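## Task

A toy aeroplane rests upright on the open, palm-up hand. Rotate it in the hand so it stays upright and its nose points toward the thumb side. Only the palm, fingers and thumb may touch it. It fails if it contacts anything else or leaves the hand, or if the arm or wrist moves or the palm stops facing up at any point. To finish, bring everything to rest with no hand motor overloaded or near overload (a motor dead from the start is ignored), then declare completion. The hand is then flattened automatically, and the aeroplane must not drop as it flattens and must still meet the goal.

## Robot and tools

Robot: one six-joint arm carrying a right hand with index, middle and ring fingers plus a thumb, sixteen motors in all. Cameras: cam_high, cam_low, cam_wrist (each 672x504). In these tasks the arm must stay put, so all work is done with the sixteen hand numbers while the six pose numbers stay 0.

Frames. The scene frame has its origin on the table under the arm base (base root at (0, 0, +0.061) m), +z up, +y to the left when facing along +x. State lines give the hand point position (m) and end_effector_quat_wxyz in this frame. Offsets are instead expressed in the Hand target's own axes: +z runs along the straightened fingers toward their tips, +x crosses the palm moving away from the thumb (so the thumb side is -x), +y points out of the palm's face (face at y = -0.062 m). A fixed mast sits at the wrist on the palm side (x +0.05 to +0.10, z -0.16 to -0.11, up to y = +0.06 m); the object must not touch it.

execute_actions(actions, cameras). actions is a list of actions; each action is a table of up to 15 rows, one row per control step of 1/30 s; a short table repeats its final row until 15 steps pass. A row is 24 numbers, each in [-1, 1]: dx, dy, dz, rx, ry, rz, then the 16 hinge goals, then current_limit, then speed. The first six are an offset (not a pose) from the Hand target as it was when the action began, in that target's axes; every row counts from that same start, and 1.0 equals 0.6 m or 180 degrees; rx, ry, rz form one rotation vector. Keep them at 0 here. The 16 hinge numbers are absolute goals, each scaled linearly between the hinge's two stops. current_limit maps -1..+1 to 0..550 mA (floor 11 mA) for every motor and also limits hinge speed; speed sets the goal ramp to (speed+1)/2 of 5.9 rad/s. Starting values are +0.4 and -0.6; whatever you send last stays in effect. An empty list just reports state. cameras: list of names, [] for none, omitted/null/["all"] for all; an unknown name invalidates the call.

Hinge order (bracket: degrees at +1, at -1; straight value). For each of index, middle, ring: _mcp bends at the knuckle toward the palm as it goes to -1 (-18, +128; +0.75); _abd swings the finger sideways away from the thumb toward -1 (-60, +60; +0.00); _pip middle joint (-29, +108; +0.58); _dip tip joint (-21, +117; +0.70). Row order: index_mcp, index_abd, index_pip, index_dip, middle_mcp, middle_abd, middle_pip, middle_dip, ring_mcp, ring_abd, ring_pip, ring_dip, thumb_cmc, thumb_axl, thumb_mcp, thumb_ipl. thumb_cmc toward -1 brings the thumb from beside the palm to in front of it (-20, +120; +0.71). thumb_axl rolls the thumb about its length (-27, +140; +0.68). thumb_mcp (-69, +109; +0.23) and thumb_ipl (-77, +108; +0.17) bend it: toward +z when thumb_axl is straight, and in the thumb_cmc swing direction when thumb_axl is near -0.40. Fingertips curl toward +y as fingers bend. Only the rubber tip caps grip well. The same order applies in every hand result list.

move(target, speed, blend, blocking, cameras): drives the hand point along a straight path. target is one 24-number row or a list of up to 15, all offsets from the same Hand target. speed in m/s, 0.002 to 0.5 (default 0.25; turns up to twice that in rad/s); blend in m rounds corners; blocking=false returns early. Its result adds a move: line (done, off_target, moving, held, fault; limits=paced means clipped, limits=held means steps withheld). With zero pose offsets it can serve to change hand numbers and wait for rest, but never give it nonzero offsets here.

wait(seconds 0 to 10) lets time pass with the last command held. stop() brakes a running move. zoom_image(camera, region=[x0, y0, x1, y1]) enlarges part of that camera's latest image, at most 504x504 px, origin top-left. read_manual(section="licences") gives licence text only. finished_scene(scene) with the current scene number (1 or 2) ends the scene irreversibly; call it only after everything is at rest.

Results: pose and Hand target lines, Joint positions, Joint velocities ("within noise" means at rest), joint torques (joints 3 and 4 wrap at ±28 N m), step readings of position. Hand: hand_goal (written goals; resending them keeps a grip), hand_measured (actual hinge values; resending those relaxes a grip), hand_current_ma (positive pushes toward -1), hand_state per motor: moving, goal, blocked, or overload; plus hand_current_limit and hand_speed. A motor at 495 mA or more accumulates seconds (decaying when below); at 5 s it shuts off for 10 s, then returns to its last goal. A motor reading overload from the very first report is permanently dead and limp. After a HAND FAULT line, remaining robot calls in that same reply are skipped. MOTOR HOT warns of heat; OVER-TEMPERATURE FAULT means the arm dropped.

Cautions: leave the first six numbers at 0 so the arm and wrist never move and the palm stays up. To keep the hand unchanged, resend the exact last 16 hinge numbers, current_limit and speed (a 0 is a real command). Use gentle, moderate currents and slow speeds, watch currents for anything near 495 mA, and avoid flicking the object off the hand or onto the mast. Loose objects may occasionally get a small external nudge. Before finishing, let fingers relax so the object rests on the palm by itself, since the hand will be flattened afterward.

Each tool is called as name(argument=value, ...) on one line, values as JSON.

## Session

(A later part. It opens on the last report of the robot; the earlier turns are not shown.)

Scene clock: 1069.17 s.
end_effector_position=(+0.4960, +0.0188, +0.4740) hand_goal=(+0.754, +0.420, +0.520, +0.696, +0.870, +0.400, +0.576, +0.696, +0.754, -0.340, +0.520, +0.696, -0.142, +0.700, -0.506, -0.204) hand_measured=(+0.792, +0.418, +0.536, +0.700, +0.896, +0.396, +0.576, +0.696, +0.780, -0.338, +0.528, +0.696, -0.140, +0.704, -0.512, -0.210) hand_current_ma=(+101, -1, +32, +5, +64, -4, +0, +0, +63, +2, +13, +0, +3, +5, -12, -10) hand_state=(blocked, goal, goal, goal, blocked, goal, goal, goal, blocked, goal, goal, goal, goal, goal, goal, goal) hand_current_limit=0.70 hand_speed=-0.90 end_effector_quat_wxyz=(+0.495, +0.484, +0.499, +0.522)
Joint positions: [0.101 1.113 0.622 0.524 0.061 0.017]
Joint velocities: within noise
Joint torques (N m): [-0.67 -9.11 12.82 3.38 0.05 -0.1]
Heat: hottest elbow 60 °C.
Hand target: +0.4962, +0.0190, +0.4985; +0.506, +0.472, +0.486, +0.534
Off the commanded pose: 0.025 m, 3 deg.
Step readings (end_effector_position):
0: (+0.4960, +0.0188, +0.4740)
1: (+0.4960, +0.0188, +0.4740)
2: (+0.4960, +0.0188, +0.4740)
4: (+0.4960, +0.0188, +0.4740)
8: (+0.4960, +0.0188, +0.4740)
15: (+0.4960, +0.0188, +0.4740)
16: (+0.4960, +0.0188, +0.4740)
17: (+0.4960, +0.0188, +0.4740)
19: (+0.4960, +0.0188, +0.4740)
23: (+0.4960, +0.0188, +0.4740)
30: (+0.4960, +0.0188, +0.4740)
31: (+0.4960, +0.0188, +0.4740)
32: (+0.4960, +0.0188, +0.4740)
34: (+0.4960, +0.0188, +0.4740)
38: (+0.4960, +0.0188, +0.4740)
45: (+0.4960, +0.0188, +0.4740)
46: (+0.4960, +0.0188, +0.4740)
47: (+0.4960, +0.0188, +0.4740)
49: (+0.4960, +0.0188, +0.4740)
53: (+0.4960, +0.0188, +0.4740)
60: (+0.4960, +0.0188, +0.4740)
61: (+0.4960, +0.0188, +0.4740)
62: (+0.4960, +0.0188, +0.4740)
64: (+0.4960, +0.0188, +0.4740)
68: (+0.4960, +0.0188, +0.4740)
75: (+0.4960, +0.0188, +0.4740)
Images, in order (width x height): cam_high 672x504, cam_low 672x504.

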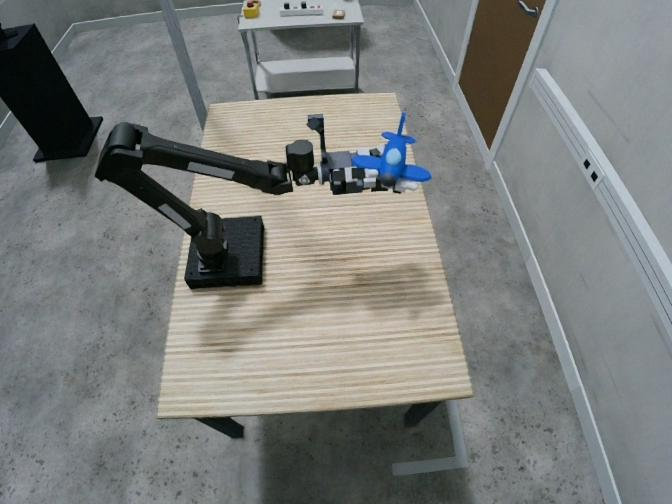

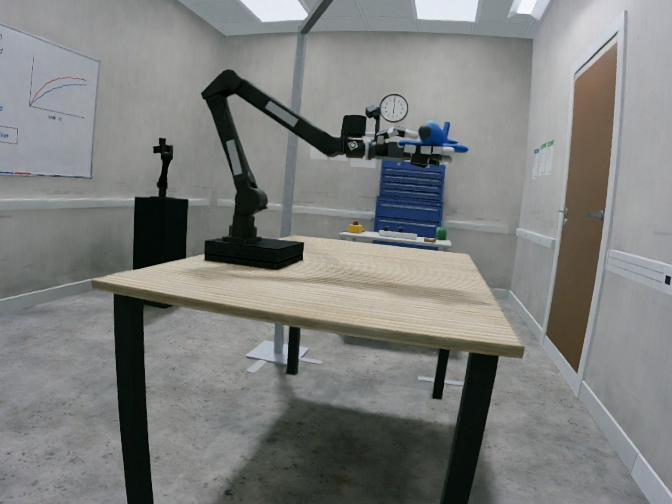

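execute_actions(actions=[[[0,0,0,0,0,0,0.754,0.42,0.52,0.696,0.84,0.4,0.576,0.696,0.754,-0.34,0.52,0.696,-0.143,0.699,-0.507,-0.204,0.7,-0.94]],[[0,0,0,0,0,0,0.754,0.42,0.52,0.696,0.8,0.4,0.55,0.696,0.754,-0.34,0.52,0.696,-0.143,0.699,-0.507,-0.204,0.7,-0.94]],[[0,0,0,0,0,0,0.754,0.42,0.52,0.696,0.754,0.4,0.52,0.696,0.754,-0.34,0.52,0.696,-0.143,0.699,-0.507,-0.204,0.7,-0.94]],[[0,0,0,0,0,0,0.754,0.42,0.52,0.696,0.754,0.4,0.52,0.696,0.754,-0.34,0.52,0.696,-0.143,0.699,-0.507,-0.204,0.7,-0.94]],[[0,0,0,0,0,0,0.754,0.42,0.52,0.696,0.754,0.4,0.52,0.696,0.82,-0.34,0.55,0.696,-0.143,0.699,-0.507,-0.204,0.7,-0.94]],[[0,0,0,0,0,0,0.754,0.42,0.52,0.696,0.754,0.4,0.52,0.696,0.88,-0.34,0.576,0.696,-0.143,0.699,-0.507,-0.204,0.7,-0.94]],[[0,0,0,0,0,0,0.754,0.42,0.52,0.696,0.754,0.4,0.52,0.696,0.88,-0.34,0.576,0.696,-0.143,0.699,-0.507,-0.204,0.7,-0.94]]], cameras=["cam_high", "cam_low"])

zoom_image(camera="cam_high", region=[335, 120, 435, 200])

zoom_image(camera="cam_low", region=[375, 95, 475, 175])

Scene clock: 1088.67 s.
end_effector_position=(+0.4960, +0.0188, +0.4740) hand_goal=(+0.754, +0.420, +0.520, +0.696, +0.754, +0.400, +0.520, +0.696, +0.880, -0.340, +0.576, +0.696, -0.142, +0.700, -0.506, -0.204) hand_measured=(+0.780, +0.418, +0.530, +0.700, +0.810, +0.398, +0.538, +0.698, +0.890, -0.338, +0.576, +0.696, -0.140, +0.704, -0.512, -0.210) hand_current_ma=(+62, -1, +16, +5, +171, -2, +38, +1, +17, +2, +0, +0, +3, +5, -12, -10) hand_state=(blocked, goal, goal, goal, blocked, goal, goal, goal, goal, goal, goal, goal, goal, goal, goal, goal) hand_current_limit=0.70 hand_speed=-0.94 end_effector_quat_wxyz=(+0.495, +0.484, +0.499, +0.522)
Joint positions: [0.101 1.113 0.622 0.524 0.061 0.017]
Joint velocities: within noise
Joint torques (N m): [-0.73 -9.23 12.86 3.41 0.06 -0.1]
Heat: hottest elbow 60 °C.
Hand target: +0.4962, +0.0190, +0.4985; +0.506, +0.472, +0.486, +0.534
Off the commanded pose: 0.025 m, 3 deg.
Step readings (end_effector_position):
0: (+0.4960, +0.0188, +0.4740)
1: (+0.4960, +0.0188, +0.4740)
2: (+0.4960, +0.0188, +0.4740)
4: (+0.4960, +0.0188, +0.4740)
8: (+0.4960, +0.0188, +0.4740)
15: (+0.4960, +0.0188, +0.4740)
16: (+0.4960, +0.0188, +0.4740)
17: (+0.4960, +0.0188, +0.4740)
19: (+0.4960, +0.0188, +0.4740)
23: (+0.4960, +0.0188, +0.4740)
30: (+0.4960, +0.0188, +0.4740)
31: (+0.4960, +0.0188, +0.4740)
32: (+0.4960, +0.0188, +0.4740)
34: (+0.4960, +0.0188, +0.4740)
38: (+0.4960, +0.0188, +0.4740)
45: (+0.4960, +0.0188, +0.4740)
46: (+0.4960, +0.0188, +0.4740)
47: (+0.4960, +0.0188, +0.4740)
49: (+0.4960, +0.0188, +0.4740)
53: (+0.4960, +0.0188, +0.4740)
60: (+0.4960, +0.0188, +0.4740)
61: (+0.4960, +0.0188, +0.4740)
62: (+0.4960, +0.0188, +0.4740)
64: (+0.4960, +0.0188, +0.4740)
68: (+0.4960, +0.0188, +0.4740)
75: (+0.4960, +0.0188, +0.4740)
76: (+0.4960, +0.0188, +0.4740)
77: (+0.4960, +0.0188, +0.4740)
79: (+0.4960, +0.0188, +0.4740)
83: (+0.4960, +0.0188, +0.4740)
90: (+0.4960, +0.0188, +0.4740)
91: (+0.4960, +0.0188, +0.4740)
92: (+0.4960, +0.0188, +0.4740)
94: (+0.4960, +0.0188, +0.4740)
98: (+0.4960, +0.0188, +0.4740)
105: (+0.4960, +0.0188, +0.4740)
Images, in order (width x height): cam_high 672x504, cam_low 672x504.

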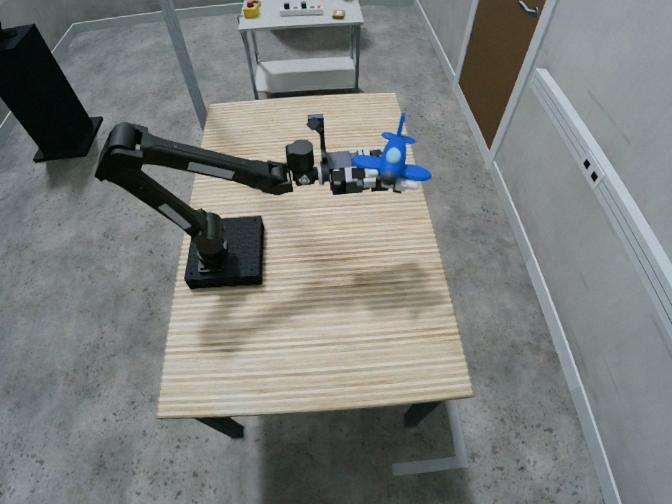

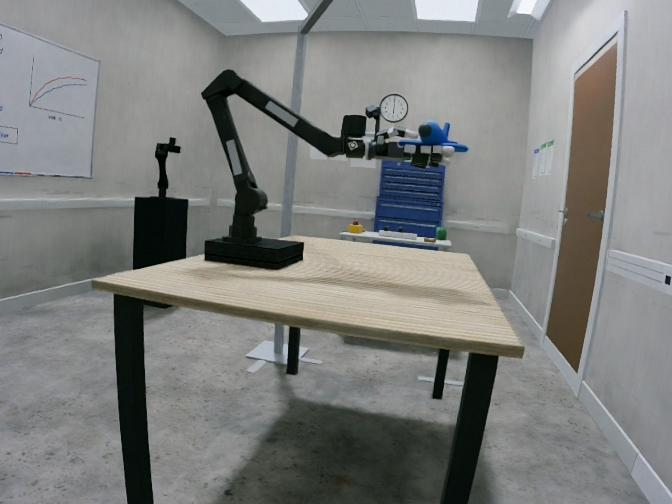

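Scaled by 5.040 from the camera's 672x504 image, which has a finer 960x720 frame.

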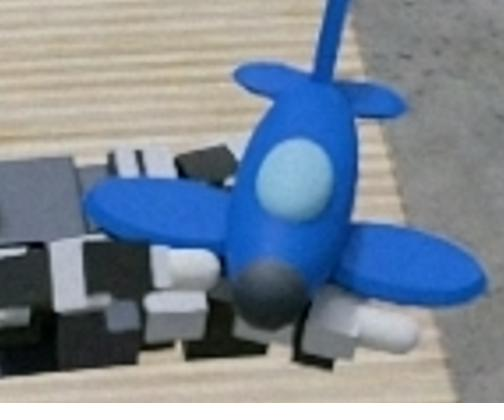

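Scaled by 5.040 from the camera's 672x504 image, which has a finer 960x720 frame.

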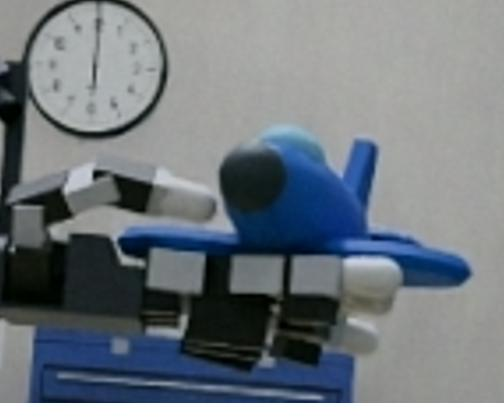

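execute_actions(actions=[[[0,0,0,0,0,0,0.754,0.42,0.52,0.696,0.754,0.4,0.52,0.696,0.89,-0.15,0.576,0.696,-0.143,0.699,-0.507,-0.204,0.7,-0.88]],[[0,0,0,0,0,0,0.754,0.42,0.52,0.696,0.754,0.4,0.52,0.696,0.89,0.04,0.576,0.696,-0.143,0.699,-0.507,-0.204,0.7,-0.88]],[[0,0,0,0,0,0,0.754,0.42,0.52,0.696,0.754,0.4,0.52,0.696,0.89,0.23,0.576,0.696,-0.143,0.699,-0.507,-0.204,0.7,-0.88]],[[0,0,0,0,0,0,0.754,0.42,0.52,0.696,0.754,0.4,0.52,0.696,0.89,0.38,0.576,0.696,-0.143,0.699,-0.507,-0.204,0.7,-0.88]],[[0,0,0,0,0,0,0.754,0.42,0.52,0.696,0.754,0.4,0.52,0.696,0.86,0.38,0.576,0.696,-0.143,0.699,-0.507,-0.204,0.7,-0.92]],[[0,0,0,0,0,0,0.754,0.42,0.52,0.696,0.754,0.4,0.52,0.696,0.81,0.38,0.55,0.696,-0.143,0.699,-0.507,-0.204,0.7,-0.94]],[[0,0,0,0,0,0,0.754,0.42,0.52,0.696,0.754,0.4,0.52,0.696,0.754,0.38,0.52,0.696,-0.143,0.699,-0.507,-0.204,0.7,-0.94]],[[0,0,0,0,0,0,0.754,0.42,0.52,0.696,0.754,0.4,0.52,0.696,0.754,0.38,0.52,0.696,-0.143,0.699,-0.507,-0.204,0.7,-0.94]]], cameras=["cam_high", "cam_low", "cam_wrist"])

zoom_image(camera="cam_high", region=[335, 120, 435, 200])

zoom_image(camera="cam_low", region=[375, 95, 475, 175])

Scene clock: 1113.77 s.
end_effector_position=(+0.4960, +0.0188, +0.4740) hand_goal=(+0.754, +0.420, +0.520, +0.696, +0.754, +0.400, +0.520, +0.696, +0.754, +0.380, +0.520, +0.696, -0.142, +0.700, -0.506, -0.204) hand_measured=(+0.780, +0.418, +0.530, +0.700, +0.794, +0.398, +0.536, +0.698, +0.794, +0.376, +0.532, +0.696, -0.140, +0.704, -0.512, -0.210) hand_current_ma=(+62, -1, +16, +5, +114, -2, +31, +1, +110, -4, +23, +0, +3, +5, -12, -10) hand_state=(blocked, goal, goal, goal, blocked, goal, goal, goal, blocked, goal, goal, goal, goal, goal, goal, goal) hand_current_limit=0.70 hand_speed=-0.94 end_effector_quat_wxyz=(+0.495, +0.484, +0.499, +0.522)
Joint positions: [0.101 1.113 0.622 0.524 0.061 0.017]
Joint velocities: within noise
Joint torques (N m): [-0.5 -9.05 12.83 3.36 0.06 -0.12]
Heat: hottest elbow 60 °C.
Hand target: +0.4962, +0.0190, +0.4985; +0.506, +0.472, +0.486, +0.534
Off the commanded pose: 0.025 m, 3 deg.
Step readings (end_effector_position):
0: (+0.4960, +0.0188, +0.4740)
1: (+0.4960, +0.0188, +0.4740)
2: (+0.4960, +0.0188, +0.4740)
4: (+0.4960, +0.0188, +0.4740)
8: (+0.4960, +0.0188, +0.4740)
15: (+0.4960, +0.0188, +0.4740)
16: (+0.4960, +0.0188, +0.4740)
17: (+0.4960, +0.0188, +0.4740)
19: (+0.4960, +0.0188, +0.4740)
23: (+0.4960, +0.0188, +0.4740)
30: (+0.4960, +0.0188, +0.4740)
31: (+0.4960, +0.0188, +0.4740)
32: (+0.4960, +0.0188, +0.4740)
34: (+0.4960, +0.0188, +0.4740)
38: (+0.4960, +0.0188, +0.4740)
45: (+0.4960, +0.0188, +0.4740)
46: (+0.4960, +0.0188, +0.4740)
47: (+0.4960, +0.0188, +0.4740)
49: (+0.4960, +0.0188, +0.4740)
53: (+0.4960, +0.0188, +0.4740)
60: (+0.4960, +0.0188, +0.4740)
61: (+0.4960, +0.0188, +0.4740)
62: (+0.4960, +0.0188, +0.4740)
64: (+0.4960, +0.0188, +0.4740)
68: (+0.4960, +0.0188, +0.4740)
75: (+0.4960, +0.0188, +0.4740)
76: (+0.4960, +0.0188, +0.4740)
77: (+0.4960, +0.0188, +0.4740)
79: (+0.4960, +0.0188, +0.4740)
83: (+0.4960, +0.0188, +0.4740)
90: (+0.4960, +0.0188, +0.4740)
91: (+0.4960, +0.0188, +0.4740)
92: (+0.4960, +0.0188, +0.4740)
94: (+0.4960, +0.0188, +0.4740)
98: (+0.4960, +0.0188, +0.4740)
105: (+0.4960, +0.0188, +0.4740)
106: (+0.4960, +0.0188, +0.4740)
107: (+0.4960, +0.0188, +0.4740)
109: (+0.4960, +0.0188, +0.4740)
113: (+0.4960, +0.0188, +0.4740)
120: (+0.4960, +0.0188, +0.4740)
camera_calibration:
cam_wrist: T_world_to_cam=[[0.0634121, -0.790757, 0.608837, -0.260299], [-0.711422, -0.463662, -0.528107, 0.560151], [0.699899, -0.399651, -0.591963, 0.0628115], [0, 0, 0, 1]] pos_world=[0.371048, 0.0789898, 0.491482]

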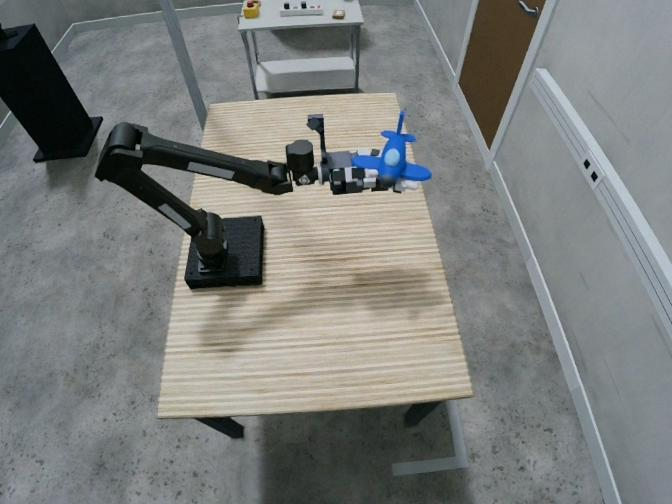

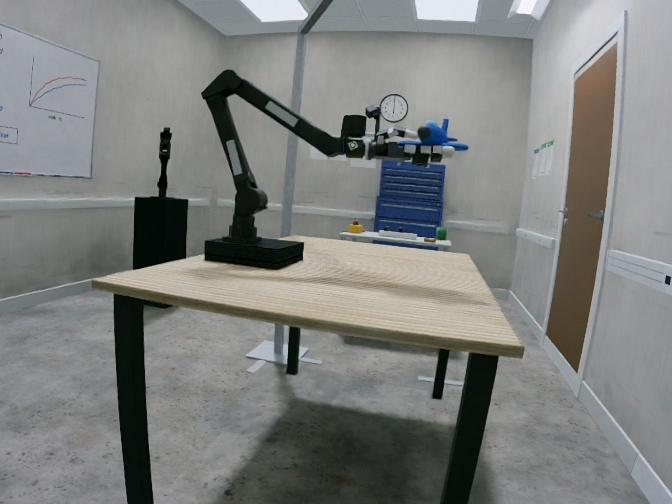

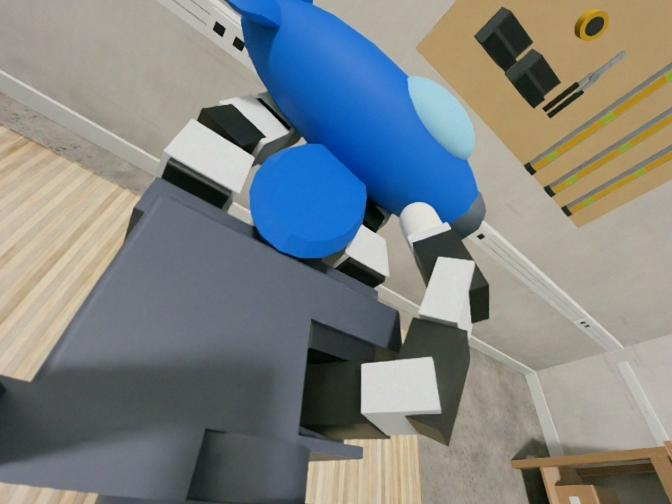

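Scaled by 5.040 from the camera's 672x504 image, which has a finer 960x720 frame.

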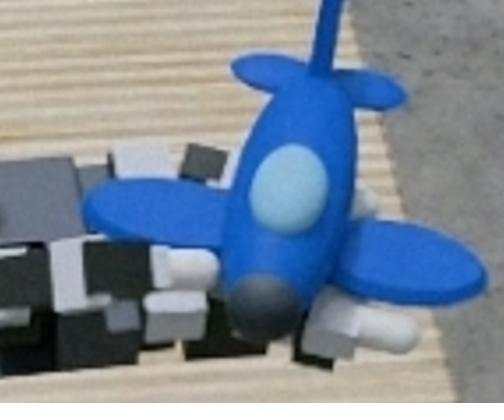

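Scaled by 5.040 from the camera's 672x504 image, which has a finer 960x720 frame.

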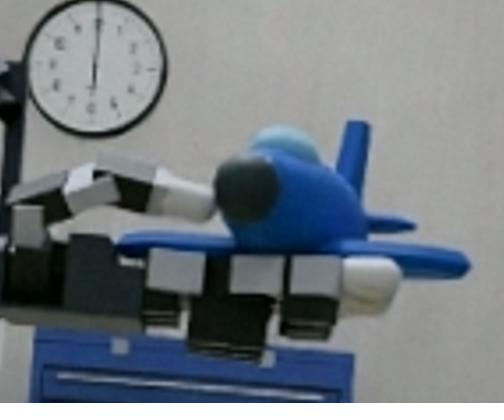

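execute_actions(actions=[[[0,0,0,0,0,0,0.754,0.35,0.52,0.696,0.754,0.33,0.52,0.696,0.754,0.31,0.52,0.696,-0.143,0.699,-0.507,-0.204,0.7,-0.93]],[[0,0,0,0,0,0,0.754,0.28,0.52,0.696,0.754,0.26,0.52,0.696,0.754,0.24,0.52,0.696,-0.143,0.699,-0.507,-0.204,0.7,-0.93]],[[0,0,0,0,0,0,0.754,0.21,0.52,0.696,0.754,0.19,0.52,0.696,0.754,0.17,0.52,0.696,-0.143,0.699,-0.507,-0.204,0.7,-0.93]],[[0,0,0,0,0,0,0.754,0.21,0.52,0.696,0.754,0.19,0.52,0.696,0.754,0.17,0.52,0.696,-0.143,0.699,-0.507,-0.204,0.7,-0.93]]], cameras=["cam_high", "cam_low", "cam_wrist"])

zoom_image(camera="cam_high", region=[335, 120, 435, 200])

zoom_image(camera="cam_low", region=[375, 95, 475, 175])

Scene clock: 1126.77 s.
end_effector_position=(+0.4960, +0.0188, +0.4740) hand_goal=(+0.754, +0.210, +0.520, +0.696, +0.754, +0.190, +0.520, +0.696, +0.754, +0.170, +0.520, +0.696, -0.142, +0.700, -0.506, -0.204) hand_measured=(+0.780, +0.214, +0.530, +0.700, +0.794, +0.196, +0.536, +0.698, +0.794, +0.174, +0.532, +0.696, -0.140, +0.704, -0.512, -0.210) hand_current_ma=(+62, +4, +16, +5, +114, +7, +30, +1, +110, +3, +23, +0, +3, +5, -12, -10) hand_state=(blocked, goal, goal, goal, blocked, goal, goal, goal, blocked, goal, goal, goal, goal, goal, goal, goal) hand_current_limit=0.70 hand_speed=-0.93 end_effector_quat_wxyz=(+0.495, +0.484, +0.499, +0.522)
Joint positions: [0.101 1.113 0.622 0.524 0.061 0.017]
Joint velocities: within noise
Joint torques (N m): [-0.56 -9.05 12.83 3.4 0.04 -0.11]
Heat: hottest elbow 60 °C.
Hand target: +0.4962, +0.0190, +0.4985; +0.506, +0.472, +0.486, +0.534
Off the commanded pose: 0.025 m, 3 deg.
Step readings (end_effector_position):
0: (+0.4960, +0.0188, +0.4740)
1: (+0.4960, +0.0188, +0.4740)
2: (+0.4960, +0.0188, +0.4740)
4: (+0.4960, +0.0188, +0.4740)
8: (+0.4960, +0.0188, +0.4740)
15: (+0.4960, +0.0188, +0.4740)
16: (+0.4960, +0.0188, +0.4740)
17: (+0.4960, +0.0188, +0.4740)
19: (+0.4960, +0.0188, +0.4740)
23: (+0.4960, +0.0188, +0.4740)
30: (+0.4960, +0.0188, +0.4740)
31: (+0.4960, +0.0188, +0.4740)
32: (+0.4960, +0.0188, +0.4740)
34: (+0.4960, +0.0188, +0.4740)
38: (+0.4960, +0.0188, +0.4740)
45: (+0.4960, +0.0188, +0.4740)
46: (+0.4960, +0.0188, +0.4740)
47: (+0.4960, +0.0188, +0.4740)
49: (+0.4960, +0.0188, +0.4740)
53: (+0.4960, +0.0188, +0.4740)
60: (+0.4960, +0.0188, +0.4740)
camera_calibration:
cam_wrist: T_world_to_cam=[[0.0634121, -0.790757, 0.608837, -0.260299], [-0.711422, -0.463662, -0.528107, 0.560151], [0.699899, -0.399651, -0.591963, 0.0628115], [0, 0, 0, 1]] pos_world=[0.371048, 0.0789898, 0.491482]

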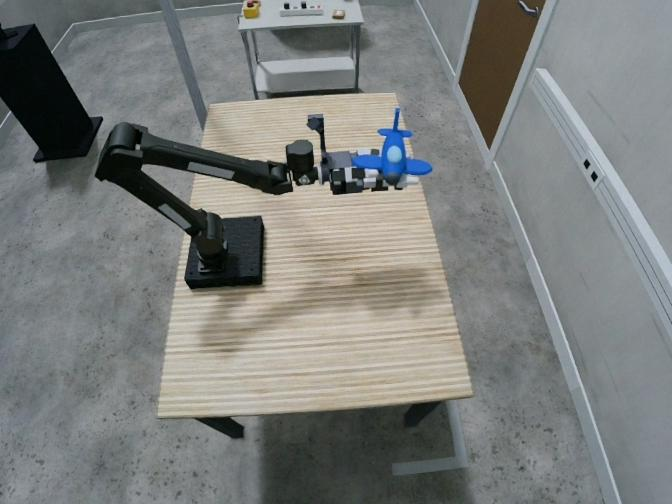

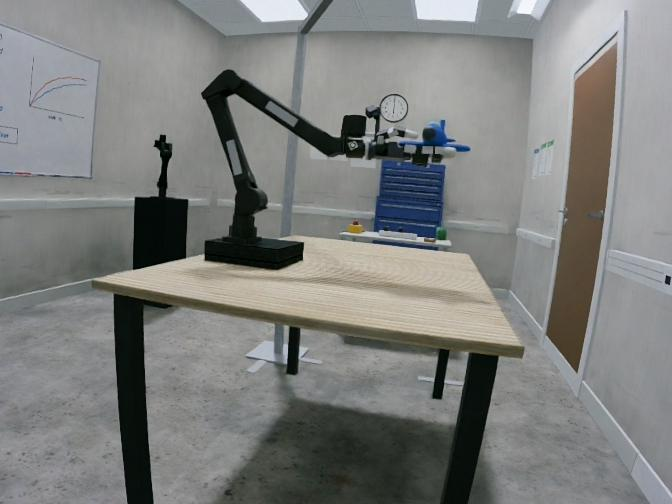

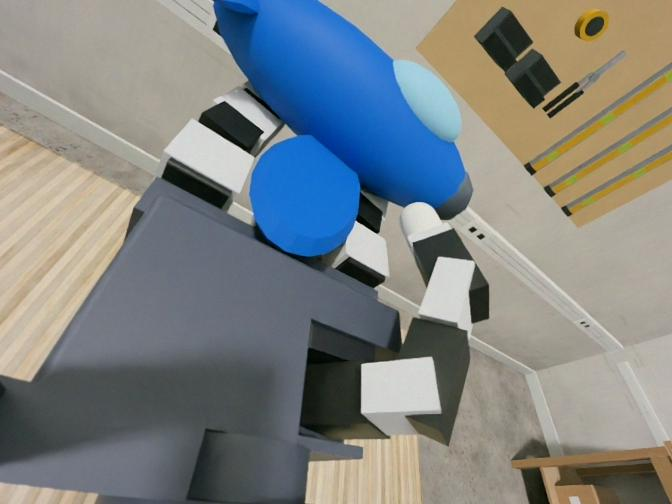

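Scaled by 5.040 from the camera's 672x504 image, which has a finer 960x720 frame.

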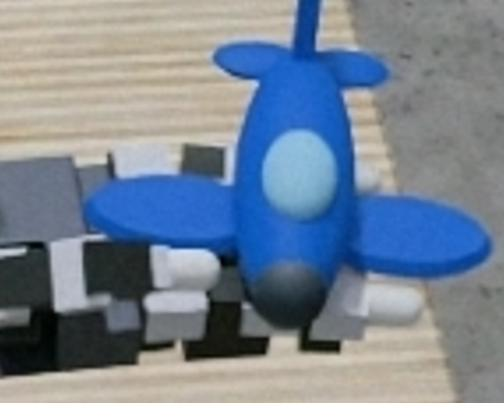

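Scaled by 5.040 from the camera's 672x504 image, which has a finer 960x720 frame.

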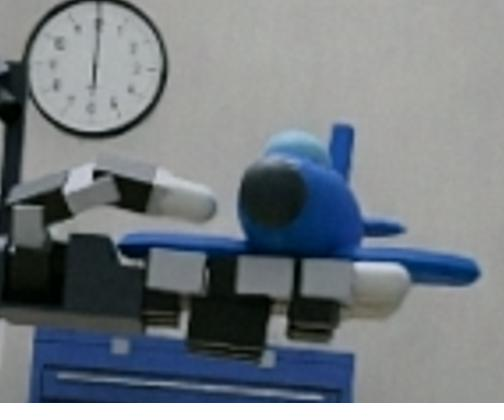

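execute_actions(actions=[[[0,0,0,0,0,0,0.754,0.14,0.52,0.696,0.754,0.12,0.52,0.696,0.754,0.1,0.52,0.696,-0.143,0.699,-0.507,-0.204,0.7,-0.93]],[[0,0,0,0,0,0,0.754,0.07,0.52,0.696,0.754,0.05,0.52,0.696,0.754,0.03,0.52,0.696,-0.143,0.699,-0.507,-0.204,0.7,-0.93]],[[0,0,0,0,0,0,0.754,0.0,0.52,0.696,0.754,-0.01,0.52,0.696,0.754,-0.02,0.52,0.696,-0.143,0.699,-0.507,-0.204,0.7,-0.93]],[[0,0,0,0,0,0,0.754,0.0,0.52,0.696,0.754,-0.01,0.52,0.696,0.754,-0.02,0.52,0.696,-0.143,0.699,-0.507,-0.204,0.7,-0.93]]], cameras=["cam_high", "cam_low", "cam_wrist"])

zoom_image(camera="cam_high", region=[335, 120, 435, 200])

zoom_image(camera="cam_low", region=[375, 95, 475, 175])

Scene clock: 1147.57 s.
end_effector_position=(+0.4960, +0.0188, +0.4740) hand_goal=(+0.754, +0.000, +0.520, +0.696, +0.754, -0.010, +0.520, +0.696, +0.754, -0.020, +0.520, +0.696, -0.142, +0.700, -0.506, -0.204) hand_measured=(+0.780, +0.004, +0.530, +0.700, +0.794, -0.004, +0.536, +0.698, +0.788, -0.018, +0.530, +0.696, -0.140, +0.704, -0.512, -0.210) hand_current_ma=(+62, +4, +16, +5, +114, +7, +30, +2, +92, +3, +18, +0, +3, +5, -12, -10) hand_state=(blocked, goal, goal, goal, blocked, goal, goal, goal, blocked, goal, goal, goal, goal, goal, goal, goal) hand_current_limit=0.70 hand_speed=-0.93 end_effector_quat_wxyz=(+0.495, +0.484, +0.499, +0.522)
Joint positions: [0.101 1.113 0.622 0.524 0.061 0.017]
Joint velocities: within noise
Joint torques (N m): [-0.5 -9.17 12.93 3.36 0.05 -0.06]
Heat: hottest elbow 60 °C.
Hand target: +0.4962, +0.0190, +0.4985; +0.506, +0.472, +0.486, +0.534
Off the commanded pose: 0.025 m, 3 deg.
Step readings (end_effector_position):
0: (+0.4960, +0.0188, +0.4740)
1: (+0.4960, +0.0188, +0.4740)
2: (+0.4960, +0.0188, +0.4740)
4: (+0.4960, +0.0188, +0.4740)
8: (+0.4960, +0.0188, +0.4740)
15: (+0.4960, +0.0188, +0.4740)
16: (+0.4960, +0.0188, +0.4740)
17: (+0.4960, +0.0188, +0.4740)
19: (+0.4960, +0.0188, +0.4740)
23: (+0.4960, +0.0188, +0.4740)
30: (+0.4960, +0.0188, +0.4740)
31: (+0.4960, +0.0188, +0.4740)
32: (+0.4960, +0.0188, +0.4740)
34: (+0.4960, +0.0188, +0.4740)
38: (+0.4960, +0.0188, +0.4740)
45: (+0.4960, +0.0188, +0.4740)
46: (+0.4960, +0.0188, +0.4740)
47: (+0.4960, +0.0188, +0.4740)
49: (+0.4960, +0.0188, +0.4740)
53: (+0.4960, +0.0188, +0.4740)
60: (+0.4960, +0.0188, +0.4740)
camera_calibration:
cam_wrist: T_world_to_cam=[[0.0634121, -0.790757, 0.608837, -0.260299], [-0.711422, -0.463662, -0.528107, 0.560151], [0.699899, -0.399651, -0.591963, 0.0628115], [0, 0, 0, 1]] pos_world=[0.371048, 0.0789898, 0.491482]

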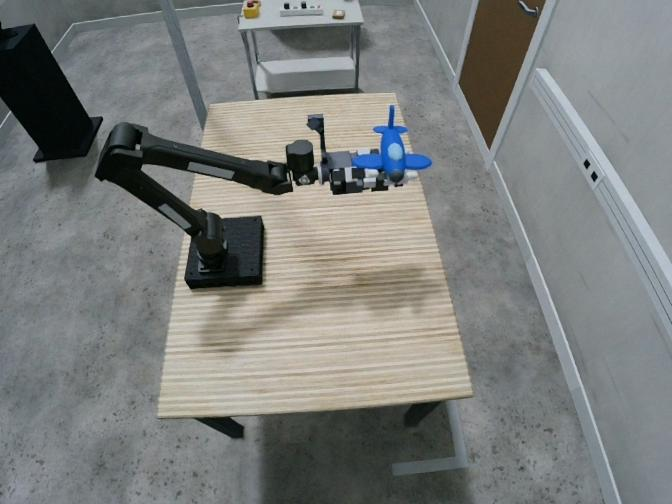

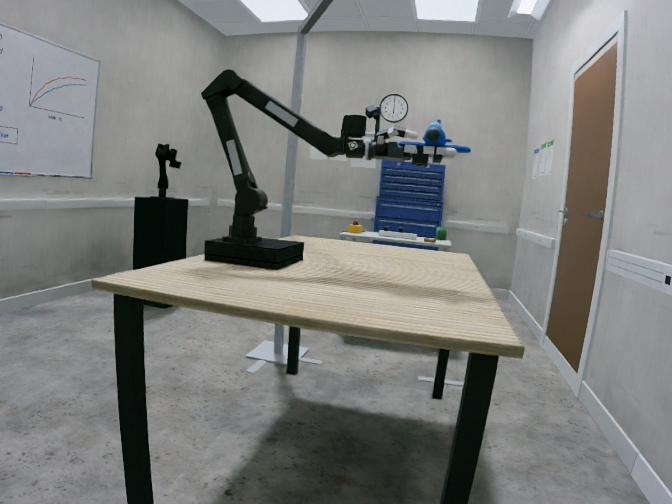

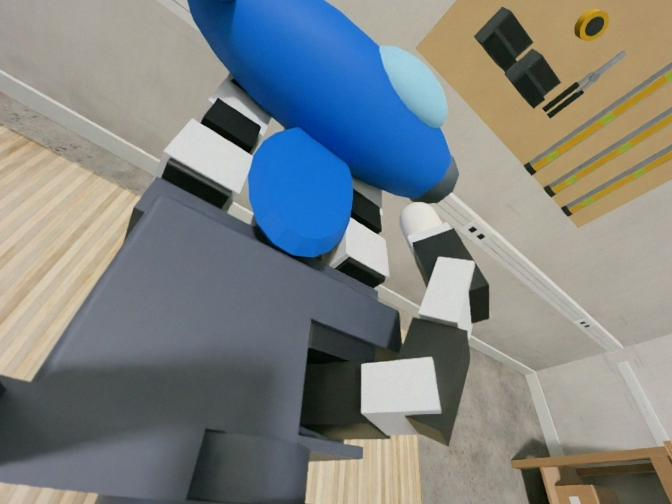

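Scaled by 5.040 from the camera's 672x504 image, which has a finer 960x720 frame.

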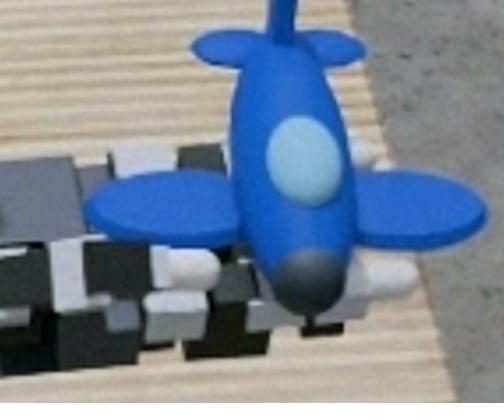

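Scaled by 5.040 from the camera's 672x504 image, which has a finer 960x720 frame.

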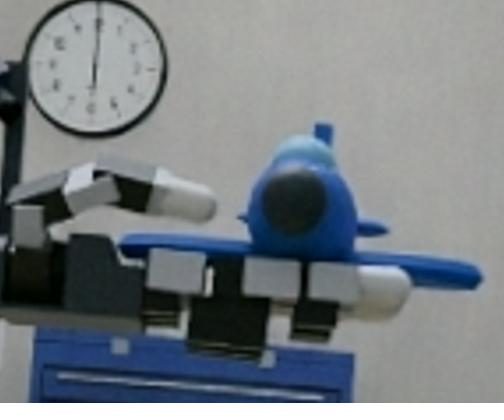

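execute_actions(actions=[], cameras=["cam_high","cam_low","cam_wrist"])

zoom_image(camera="cam_high", region=[335, 120, 435, 200])

zoom_image(camera="cam_low", region=[375, 95, 475, 175])

Scene clock: 1173.13 s.
end_effector_position=(+0.4960, +0.0188, +0.4740) hand_goal=(+0.754, +0.000, +0.520, +0.696, +0.754, -0.010, +0.520, +0.696, +0.754, -0.020, +0.520, +0.696, -0.142, +0.700, -0.506, -0.204) hand_measured=(+0.780, +0.004, +0.530, +0.700, +0.794, -0.004, +0.536, +0.698, +0.788, -0.018, +0.530, +0.696, -0.140, +0.704, -0.512, -0.210) hand_current_ma=(+62, +4, +16, +5, +114, +7, +30, +2, +92, +3, +18, +0, +3, +5, -12, -10) hand_state=(blocked, goal, goal, goal, blocked, goal, goal, goal, blocked, goal, goal, goal, goal, goal, goal, goal) hand_current_limit=0.70 hand_speed=-0.93 end_effector_quat_wxyz=(+0.495, +0.484, +0.499, +0.522)
Joint positions: [0.101 1.113 0.622 0.524 0.061 0.017]
Joint velocities: within noise
Joint torques (N m): [-0.79 -9.05 12.85 3.34 0.06 -0.08]
Heat: hottest elbow 60 °C.
Hand target: +0.4962, +0.0190, +0.4985; +0.506, +0.472, +0.486, +0.534
Off the commanded pose: 0.025 m, 3 deg.
camera_calibration:
cam_wrist: T_world_to_cam=[[0.0634121, -0.790757, 0.608837, -0.260299], [-0.711422, -0.463662, -0.528107, 0.560151], [0.699899, -0.399651, -0.591963, 0.0628115], [0, 0, 0, 1]] pos_world=[0.371048, 0.0789898, 0.491482]

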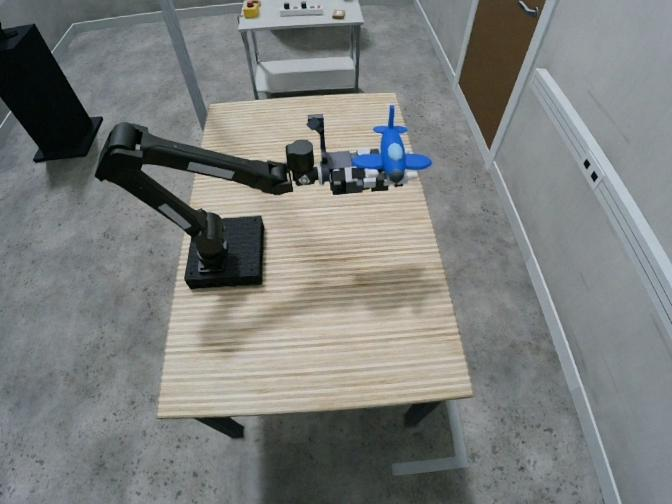

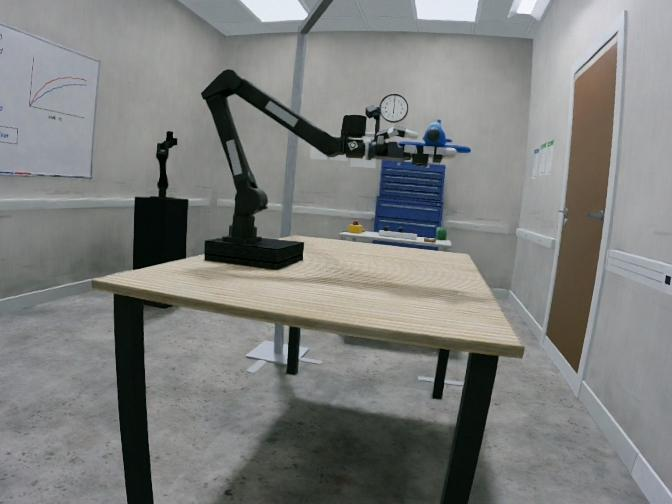

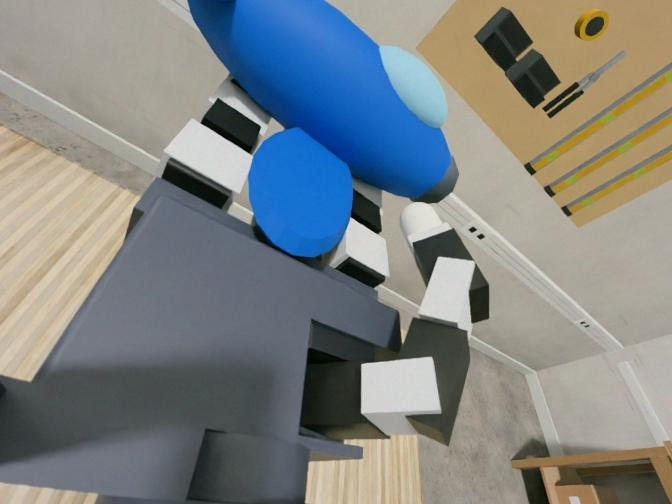

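Scaled by 5.040 from the camera's 672x504 image, which has a finer 960x720 frame.

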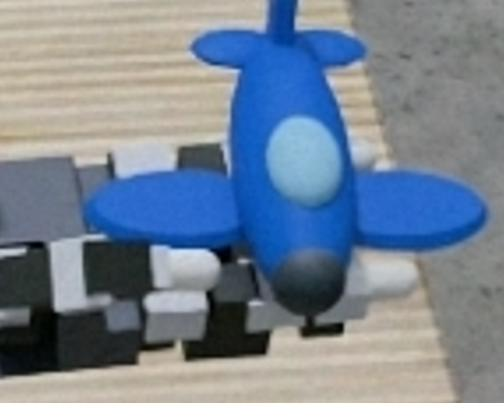

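Scaled by 5.040 from the camera's 672x504 image, which has a finer 960x720 frame.

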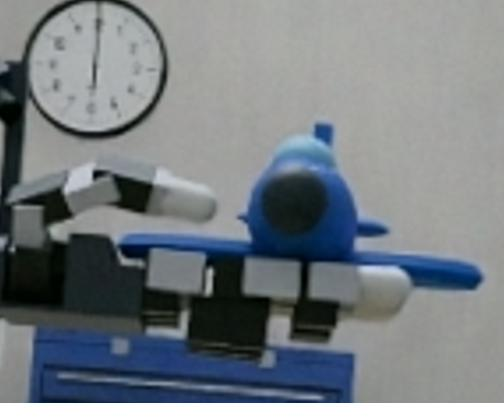

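execute_actions(actions=[[[0,0,0,0,0,0, 0.82,0.0,0.55,0.696, 0.754,-0.01,0.52,0.696, 0.754,-0.02,0.52,0.696, -0.143,0.699,-0.507,-0.204, 0.7,-0.93]],
[[0,0,0,0,0,0, 0.89,0.0,0.576,0.696, 0.754,-0.01,0.52,0.696, 0.754,-0.02,0.52,0.696, -0.143,0.699,-0.507,-0.204, 0.7,-0.93]],
[[0,0,0,0,0,0, 0.89,0.1,0.576,0.696, 0.754,-0.01,0.52,0.696, 0.754,-0.02,0.52,0.696, -0.143,0.699,-0.507,-0.204, 0.7,-0.92]],
[[0,0,0,0,0,0, 0.89,0.2,0.576,0.696, 0.754,-0.01,0.52,0.696, 0.754,-0.02,0.52,0.696, -0.143,0.699,-0.507,-0.204, 0.7,-0.92]],
[[0,0,0,0,0,0, 0.89,0.3,0.576,0.696, 0.754,-0.01,0.52,0.696, 0.754,-0.02,0.52,0.696, -0.143,0.699,-0.507,-0.204, 0.7,-0.92]],
[[0,0,0,0,0,0, 0.89,0.3,0.576,0.696, 0.754,-0.01,0.52,0.696, 0.754,-0.02,0.52,0.696, -0.143,0.699,-0.507,-0.204, 0.7,-0.92]]], cameras=["cam_high","cam_low"])

zoom_image(camera="cam_high", region=[335, 120, 435, 200])

zoom_image(camera="cam_low", region=[375, 95, 475, 175])

Scene clock: 1273.97 s.
end_effector_position=(+0.4960, +0.0188, +0.4740) hand_goal=(+0.890, +0.300, +0.576, +0.696, +0.754, -0.010, +0.520, +0.696, +0.754, -0.020, +0.520, +0.696, -0.142, +0.700, -0.506, -0.204) hand_measured=(+0.898, +0.296, +0.576, +0.700, +0.794, -0.004, +0.536, +0.698, +0.788, -0.018, +0.530, +0.696, -0.140, +0.704, -0.512, -0.210) hand_current_ma=(+16, -4, +0, +5, +114, +7, +30, +2, +91, +3, +18, +0, +3, +5, -12, -10) hand_state=(goal, goal, goal, goal, blocked, goal, goal, goal, blocked, goal, goal, goal, goal, goal, goal, goal) hand_current_limit=0.70 hand_speed=-0.92 end_effector_quat_wxyz=(+0.495, +0.484, +0.499, +0.522)
Joint positions: [0.101 1.113 0.622 0.524 0.061 0.017]
Joint velocities: within noise
Joint torques (N m): [-0.5 -9.11 12.86 3.43 0.06 -0.09]
Heat: hottest elbow 60 °C.
Hand target: +0.4962, +0.0190, +0.4985; +0.506, +0.472, +0.486, +0.534
Off the commanded pose: 0.025 m, 3 deg.
Step readings (end_effector_position):
0: (+0.4960, +0.0188, +0.4740)
1: (+0.4960, +0.0188, +0.4740)
2: (+0.4960, +0.0188, +0.4740)
4: (+0.4960, +0.0188, +0.4740)
8: (+0.4960, +0.0188, +0.4740)
15: (+0.4960, +0.0188, +0.4740)
16: (+0.4960, +0.0188, +0.4740)
17: (+0.4960, +0.0188, +0.4740)
19: (+0.4960, +0.0188, +0.4740)
23: (+0.4960, +0.0188, +0.4740)
30: (+0.4960, +0.0188, +0.4740)
31: (+0.4960, +0.0188, +0.4740)
32: (+0.4960, +0.0188, +0.4740)
34: (+0.4960, +0.0188, +0.4740)
38: (+0.4960, +0.0188, +0.4740)
45: (+0.4960, +0.0188, +0.4740)
46: (+0.4960, +0.0188, +0.4740)
47: (+0.4960, +0.0188, +0.4740)
49: (+0.4960, +0.0188, +0.4740)
53: (+0.4960, +0.0188, +0.4740)
60: (+0.4960, +0.0188, +0.4740)
61: (+0.4960, +0.0188, +0.4740)
62: (+0.4960, +0.0188, +0.4740)
64: (+0.4960, +0.0188, +0.4740)
68: (+0.4960, +0.0188, +0.4740)
75: (+0.4960, +0.0188, +0.4740)
76: (+0.4960, +0.0188, +0.4740)
77: (+0.4960, +0.0188, +0.4740)
79: (+0.4960, +0.0188, +0.4740)
83: (+0.4960, +0.0188, +0.4740)
90: (+0.4960, +0.0188, +0.4740)
Images, in order (width x height): cam_high 672x504, cam_low 672x504.

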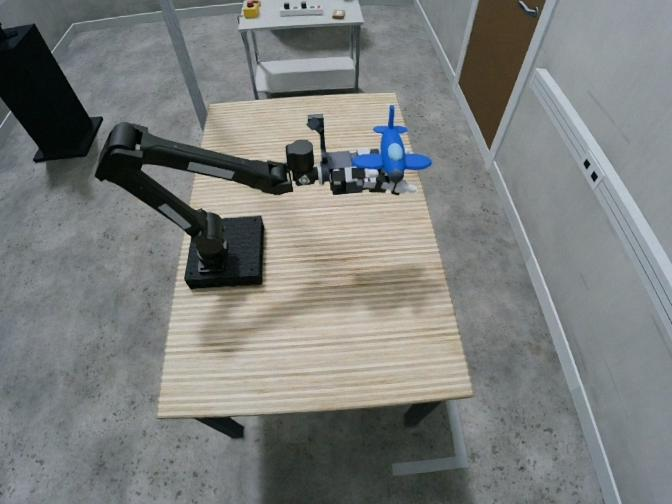

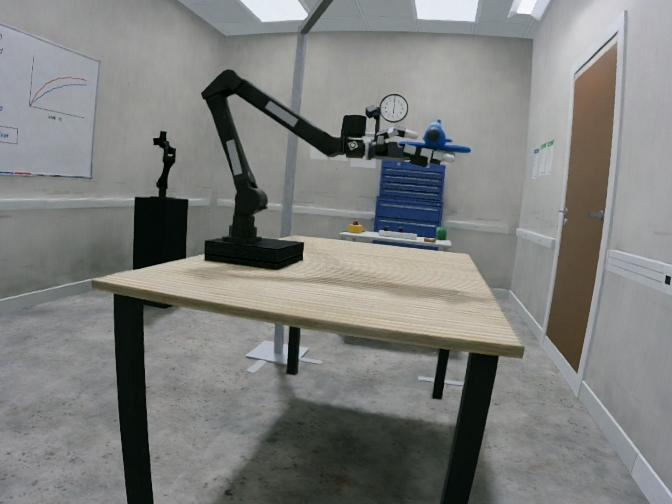

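Scaled by 5.040 from the camera's 672x504 image, which has a finer 960x720 frame.

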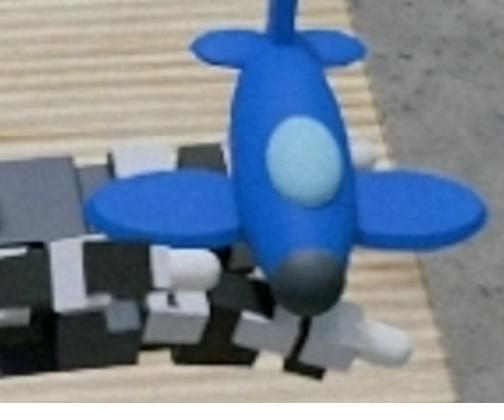

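Scaled by 5.040 from the camera's 672x504 image, which has a finer 960x720 frame.

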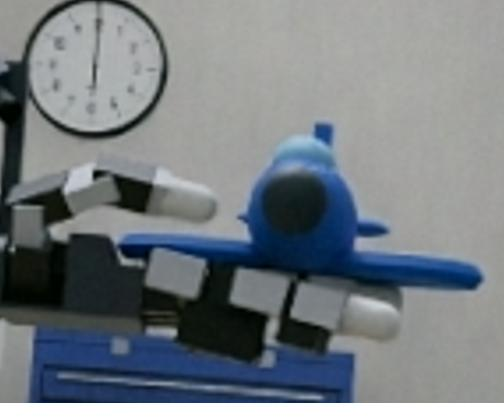

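execute_actions(actions=[[[0,0,0,0,0,0, 0.84,0.3,0.55,0.696, 0.754,-0.01,0.52,0.696, 0.754,-0.02,0.52,0.696, -0.143,0.699,-0.507,-0.204, 0.7,-0.94]],
[[0,0,0,0,0,0, 0.79,0.3,0.52,0.696, 0.754,-0.01,0.52,0.696, 0.754,-0.02,0.52,0.696, -0.143,0.699,-0.507,-0.204, 0.7,-0.94]],
[[0,0,0,0,0,0, 0.754,0.3,0.52,0.696, 0.754,-0.01,0.52,0.696, 0.754,-0.02,0.52,0.696, -0.143,0.699,-0.507,-0.204, 0.7,-0.94]],
[[0,0,0,0,0,0, 0.754,0.3,0.52,0.696, 0.754,-0.01,0.52,0.696, 0.754,-0.02,0.52,0.696, -0.143,0.699,-0.507,-0.204, 0.7,-0.94]]], cameras=["cam_high","cam_low"])

zoom_image(camera="cam_high", region=[335, 120, 435, 200])

zoom_image(camera="cam_low", region=[375, 95, 475, 175])

Scene clock: 1292.23 s.
end_effector_position=(+0.4960, +0.0188, +0.4740) hand_goal=(+0.754, +0.300, +0.520, +0.696, +0.754, -0.010, +0.520, +0.696, +0.754, -0.020, +0.520, +0.696, -0.142, +0.700, -0.506, -0.204) hand_measured=(+0.780, +0.296, +0.530, +0.700, +0.794, -0.004, +0.536, +0.698, +0.788, -0.018, +0.530, +0.696, -0.140, +0.704, -0.512, -0.210) hand_current_ma=(+63, -3, +16, +5, +114, +7, +30, +2, +91, +3, +18, +0, +3, +5, -12, -10) hand_state=(blocked, goal, goal, goal, blocked, goal, goal, goal, blocked, goal, goal, goal, goal, goal, goal, goal) hand_current_limit=0.70 hand_speed=-0.94 end_effector_quat_wxyz=(+0.495, +0.484, +0.499, +0.522)
Joint positions: [0.101 1.113 0.622 0.524 0.061 0.017]
Joint velocities: within noise
Joint torques (N m): [-0.67 -9.23 12.85 3.41 0.04 -0.09]
Heat: hottest elbow 60 °C.
Hand target: +0.4962, +0.0190, +0.4985; +0.506, +0.472, +0.486, +0.534
Off the commanded pose: 0.025 m, 3 deg.
Step readings (end_effector_position):
0: (+0.4960, +0.0188, +0.4740)
1: (+0.4960, +0.0188, +0.4740)
2: (+0.4960, +0.0188, +0.4740)
4: (+0.4960, +0.0188, +0.4740)
8: (+0.4960, +0.0188, +0.4740)
15: (+0.4960, +0.0188, +0.4740)
16: (+0.4960, +0.0188, +0.4740)
17: (+0.4960, +0.0188, +0.4740)
19: (+0.4960, +0.0188, +0.4740)
23: (+0.4960, +0.0188, +0.4740)
30: (+0.4960, +0.0188, +0.4740)
31: (+0.4960, +0.0188, +0.4740)
32: (+0.4960, +0.0188, +0.4740)
34: (+0.4960, +0.0188, +0.4740)
38: (+0.4960, +0.0188, +0.4740)
45: (+0.4960, +0.0188, +0.4740)
46: (+0.4960, +0.0188, +0.4740)
47: (+0.4960, +0.0188, +0.4740)
49: (+0.4960, +0.0188, +0.4740)
53: (+0.4960, +0.0188, +0.4740)
60: (+0.4960, +0.0188, +0.4740)
Images, in order (width x height): cam_high 672x504, cam_low 672x504.

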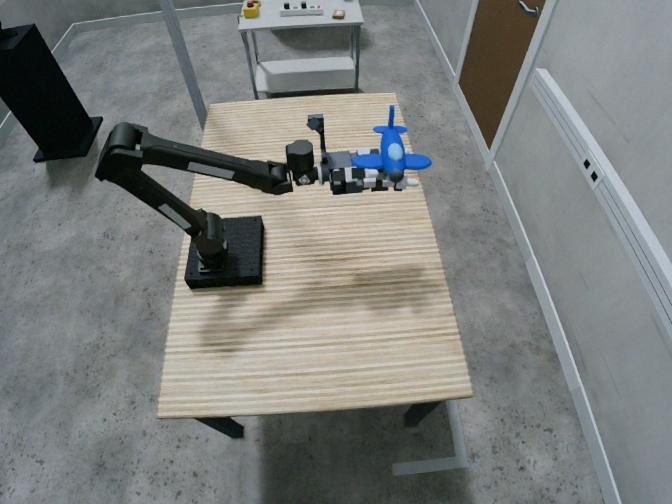

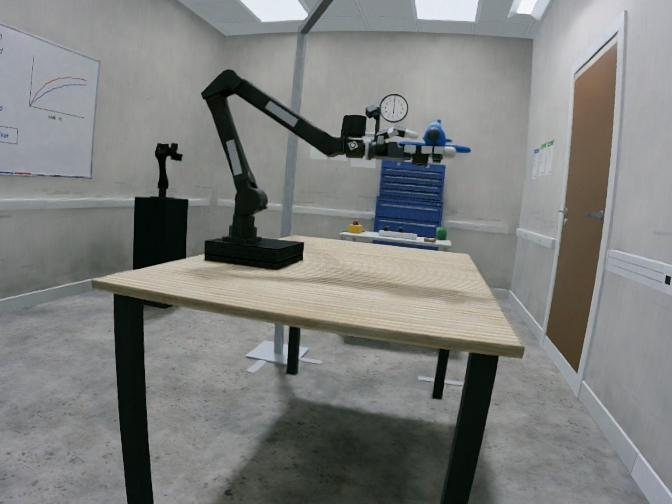

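Scaled by 5.040 from the camera's 672x504 image, which has a finer 960x720 frame.

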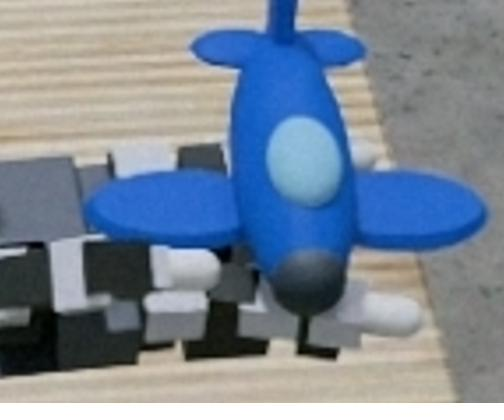

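Scaled by 5.040 from the camera's 672x504 image, which has a finer 960x720 frame.

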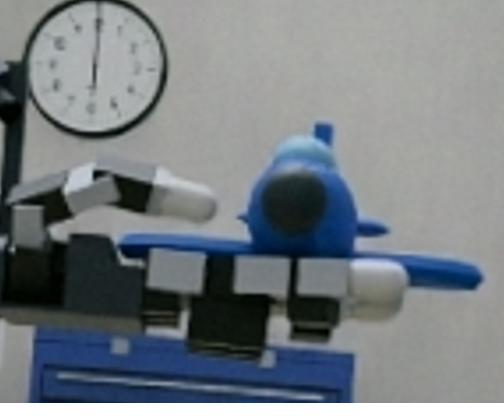

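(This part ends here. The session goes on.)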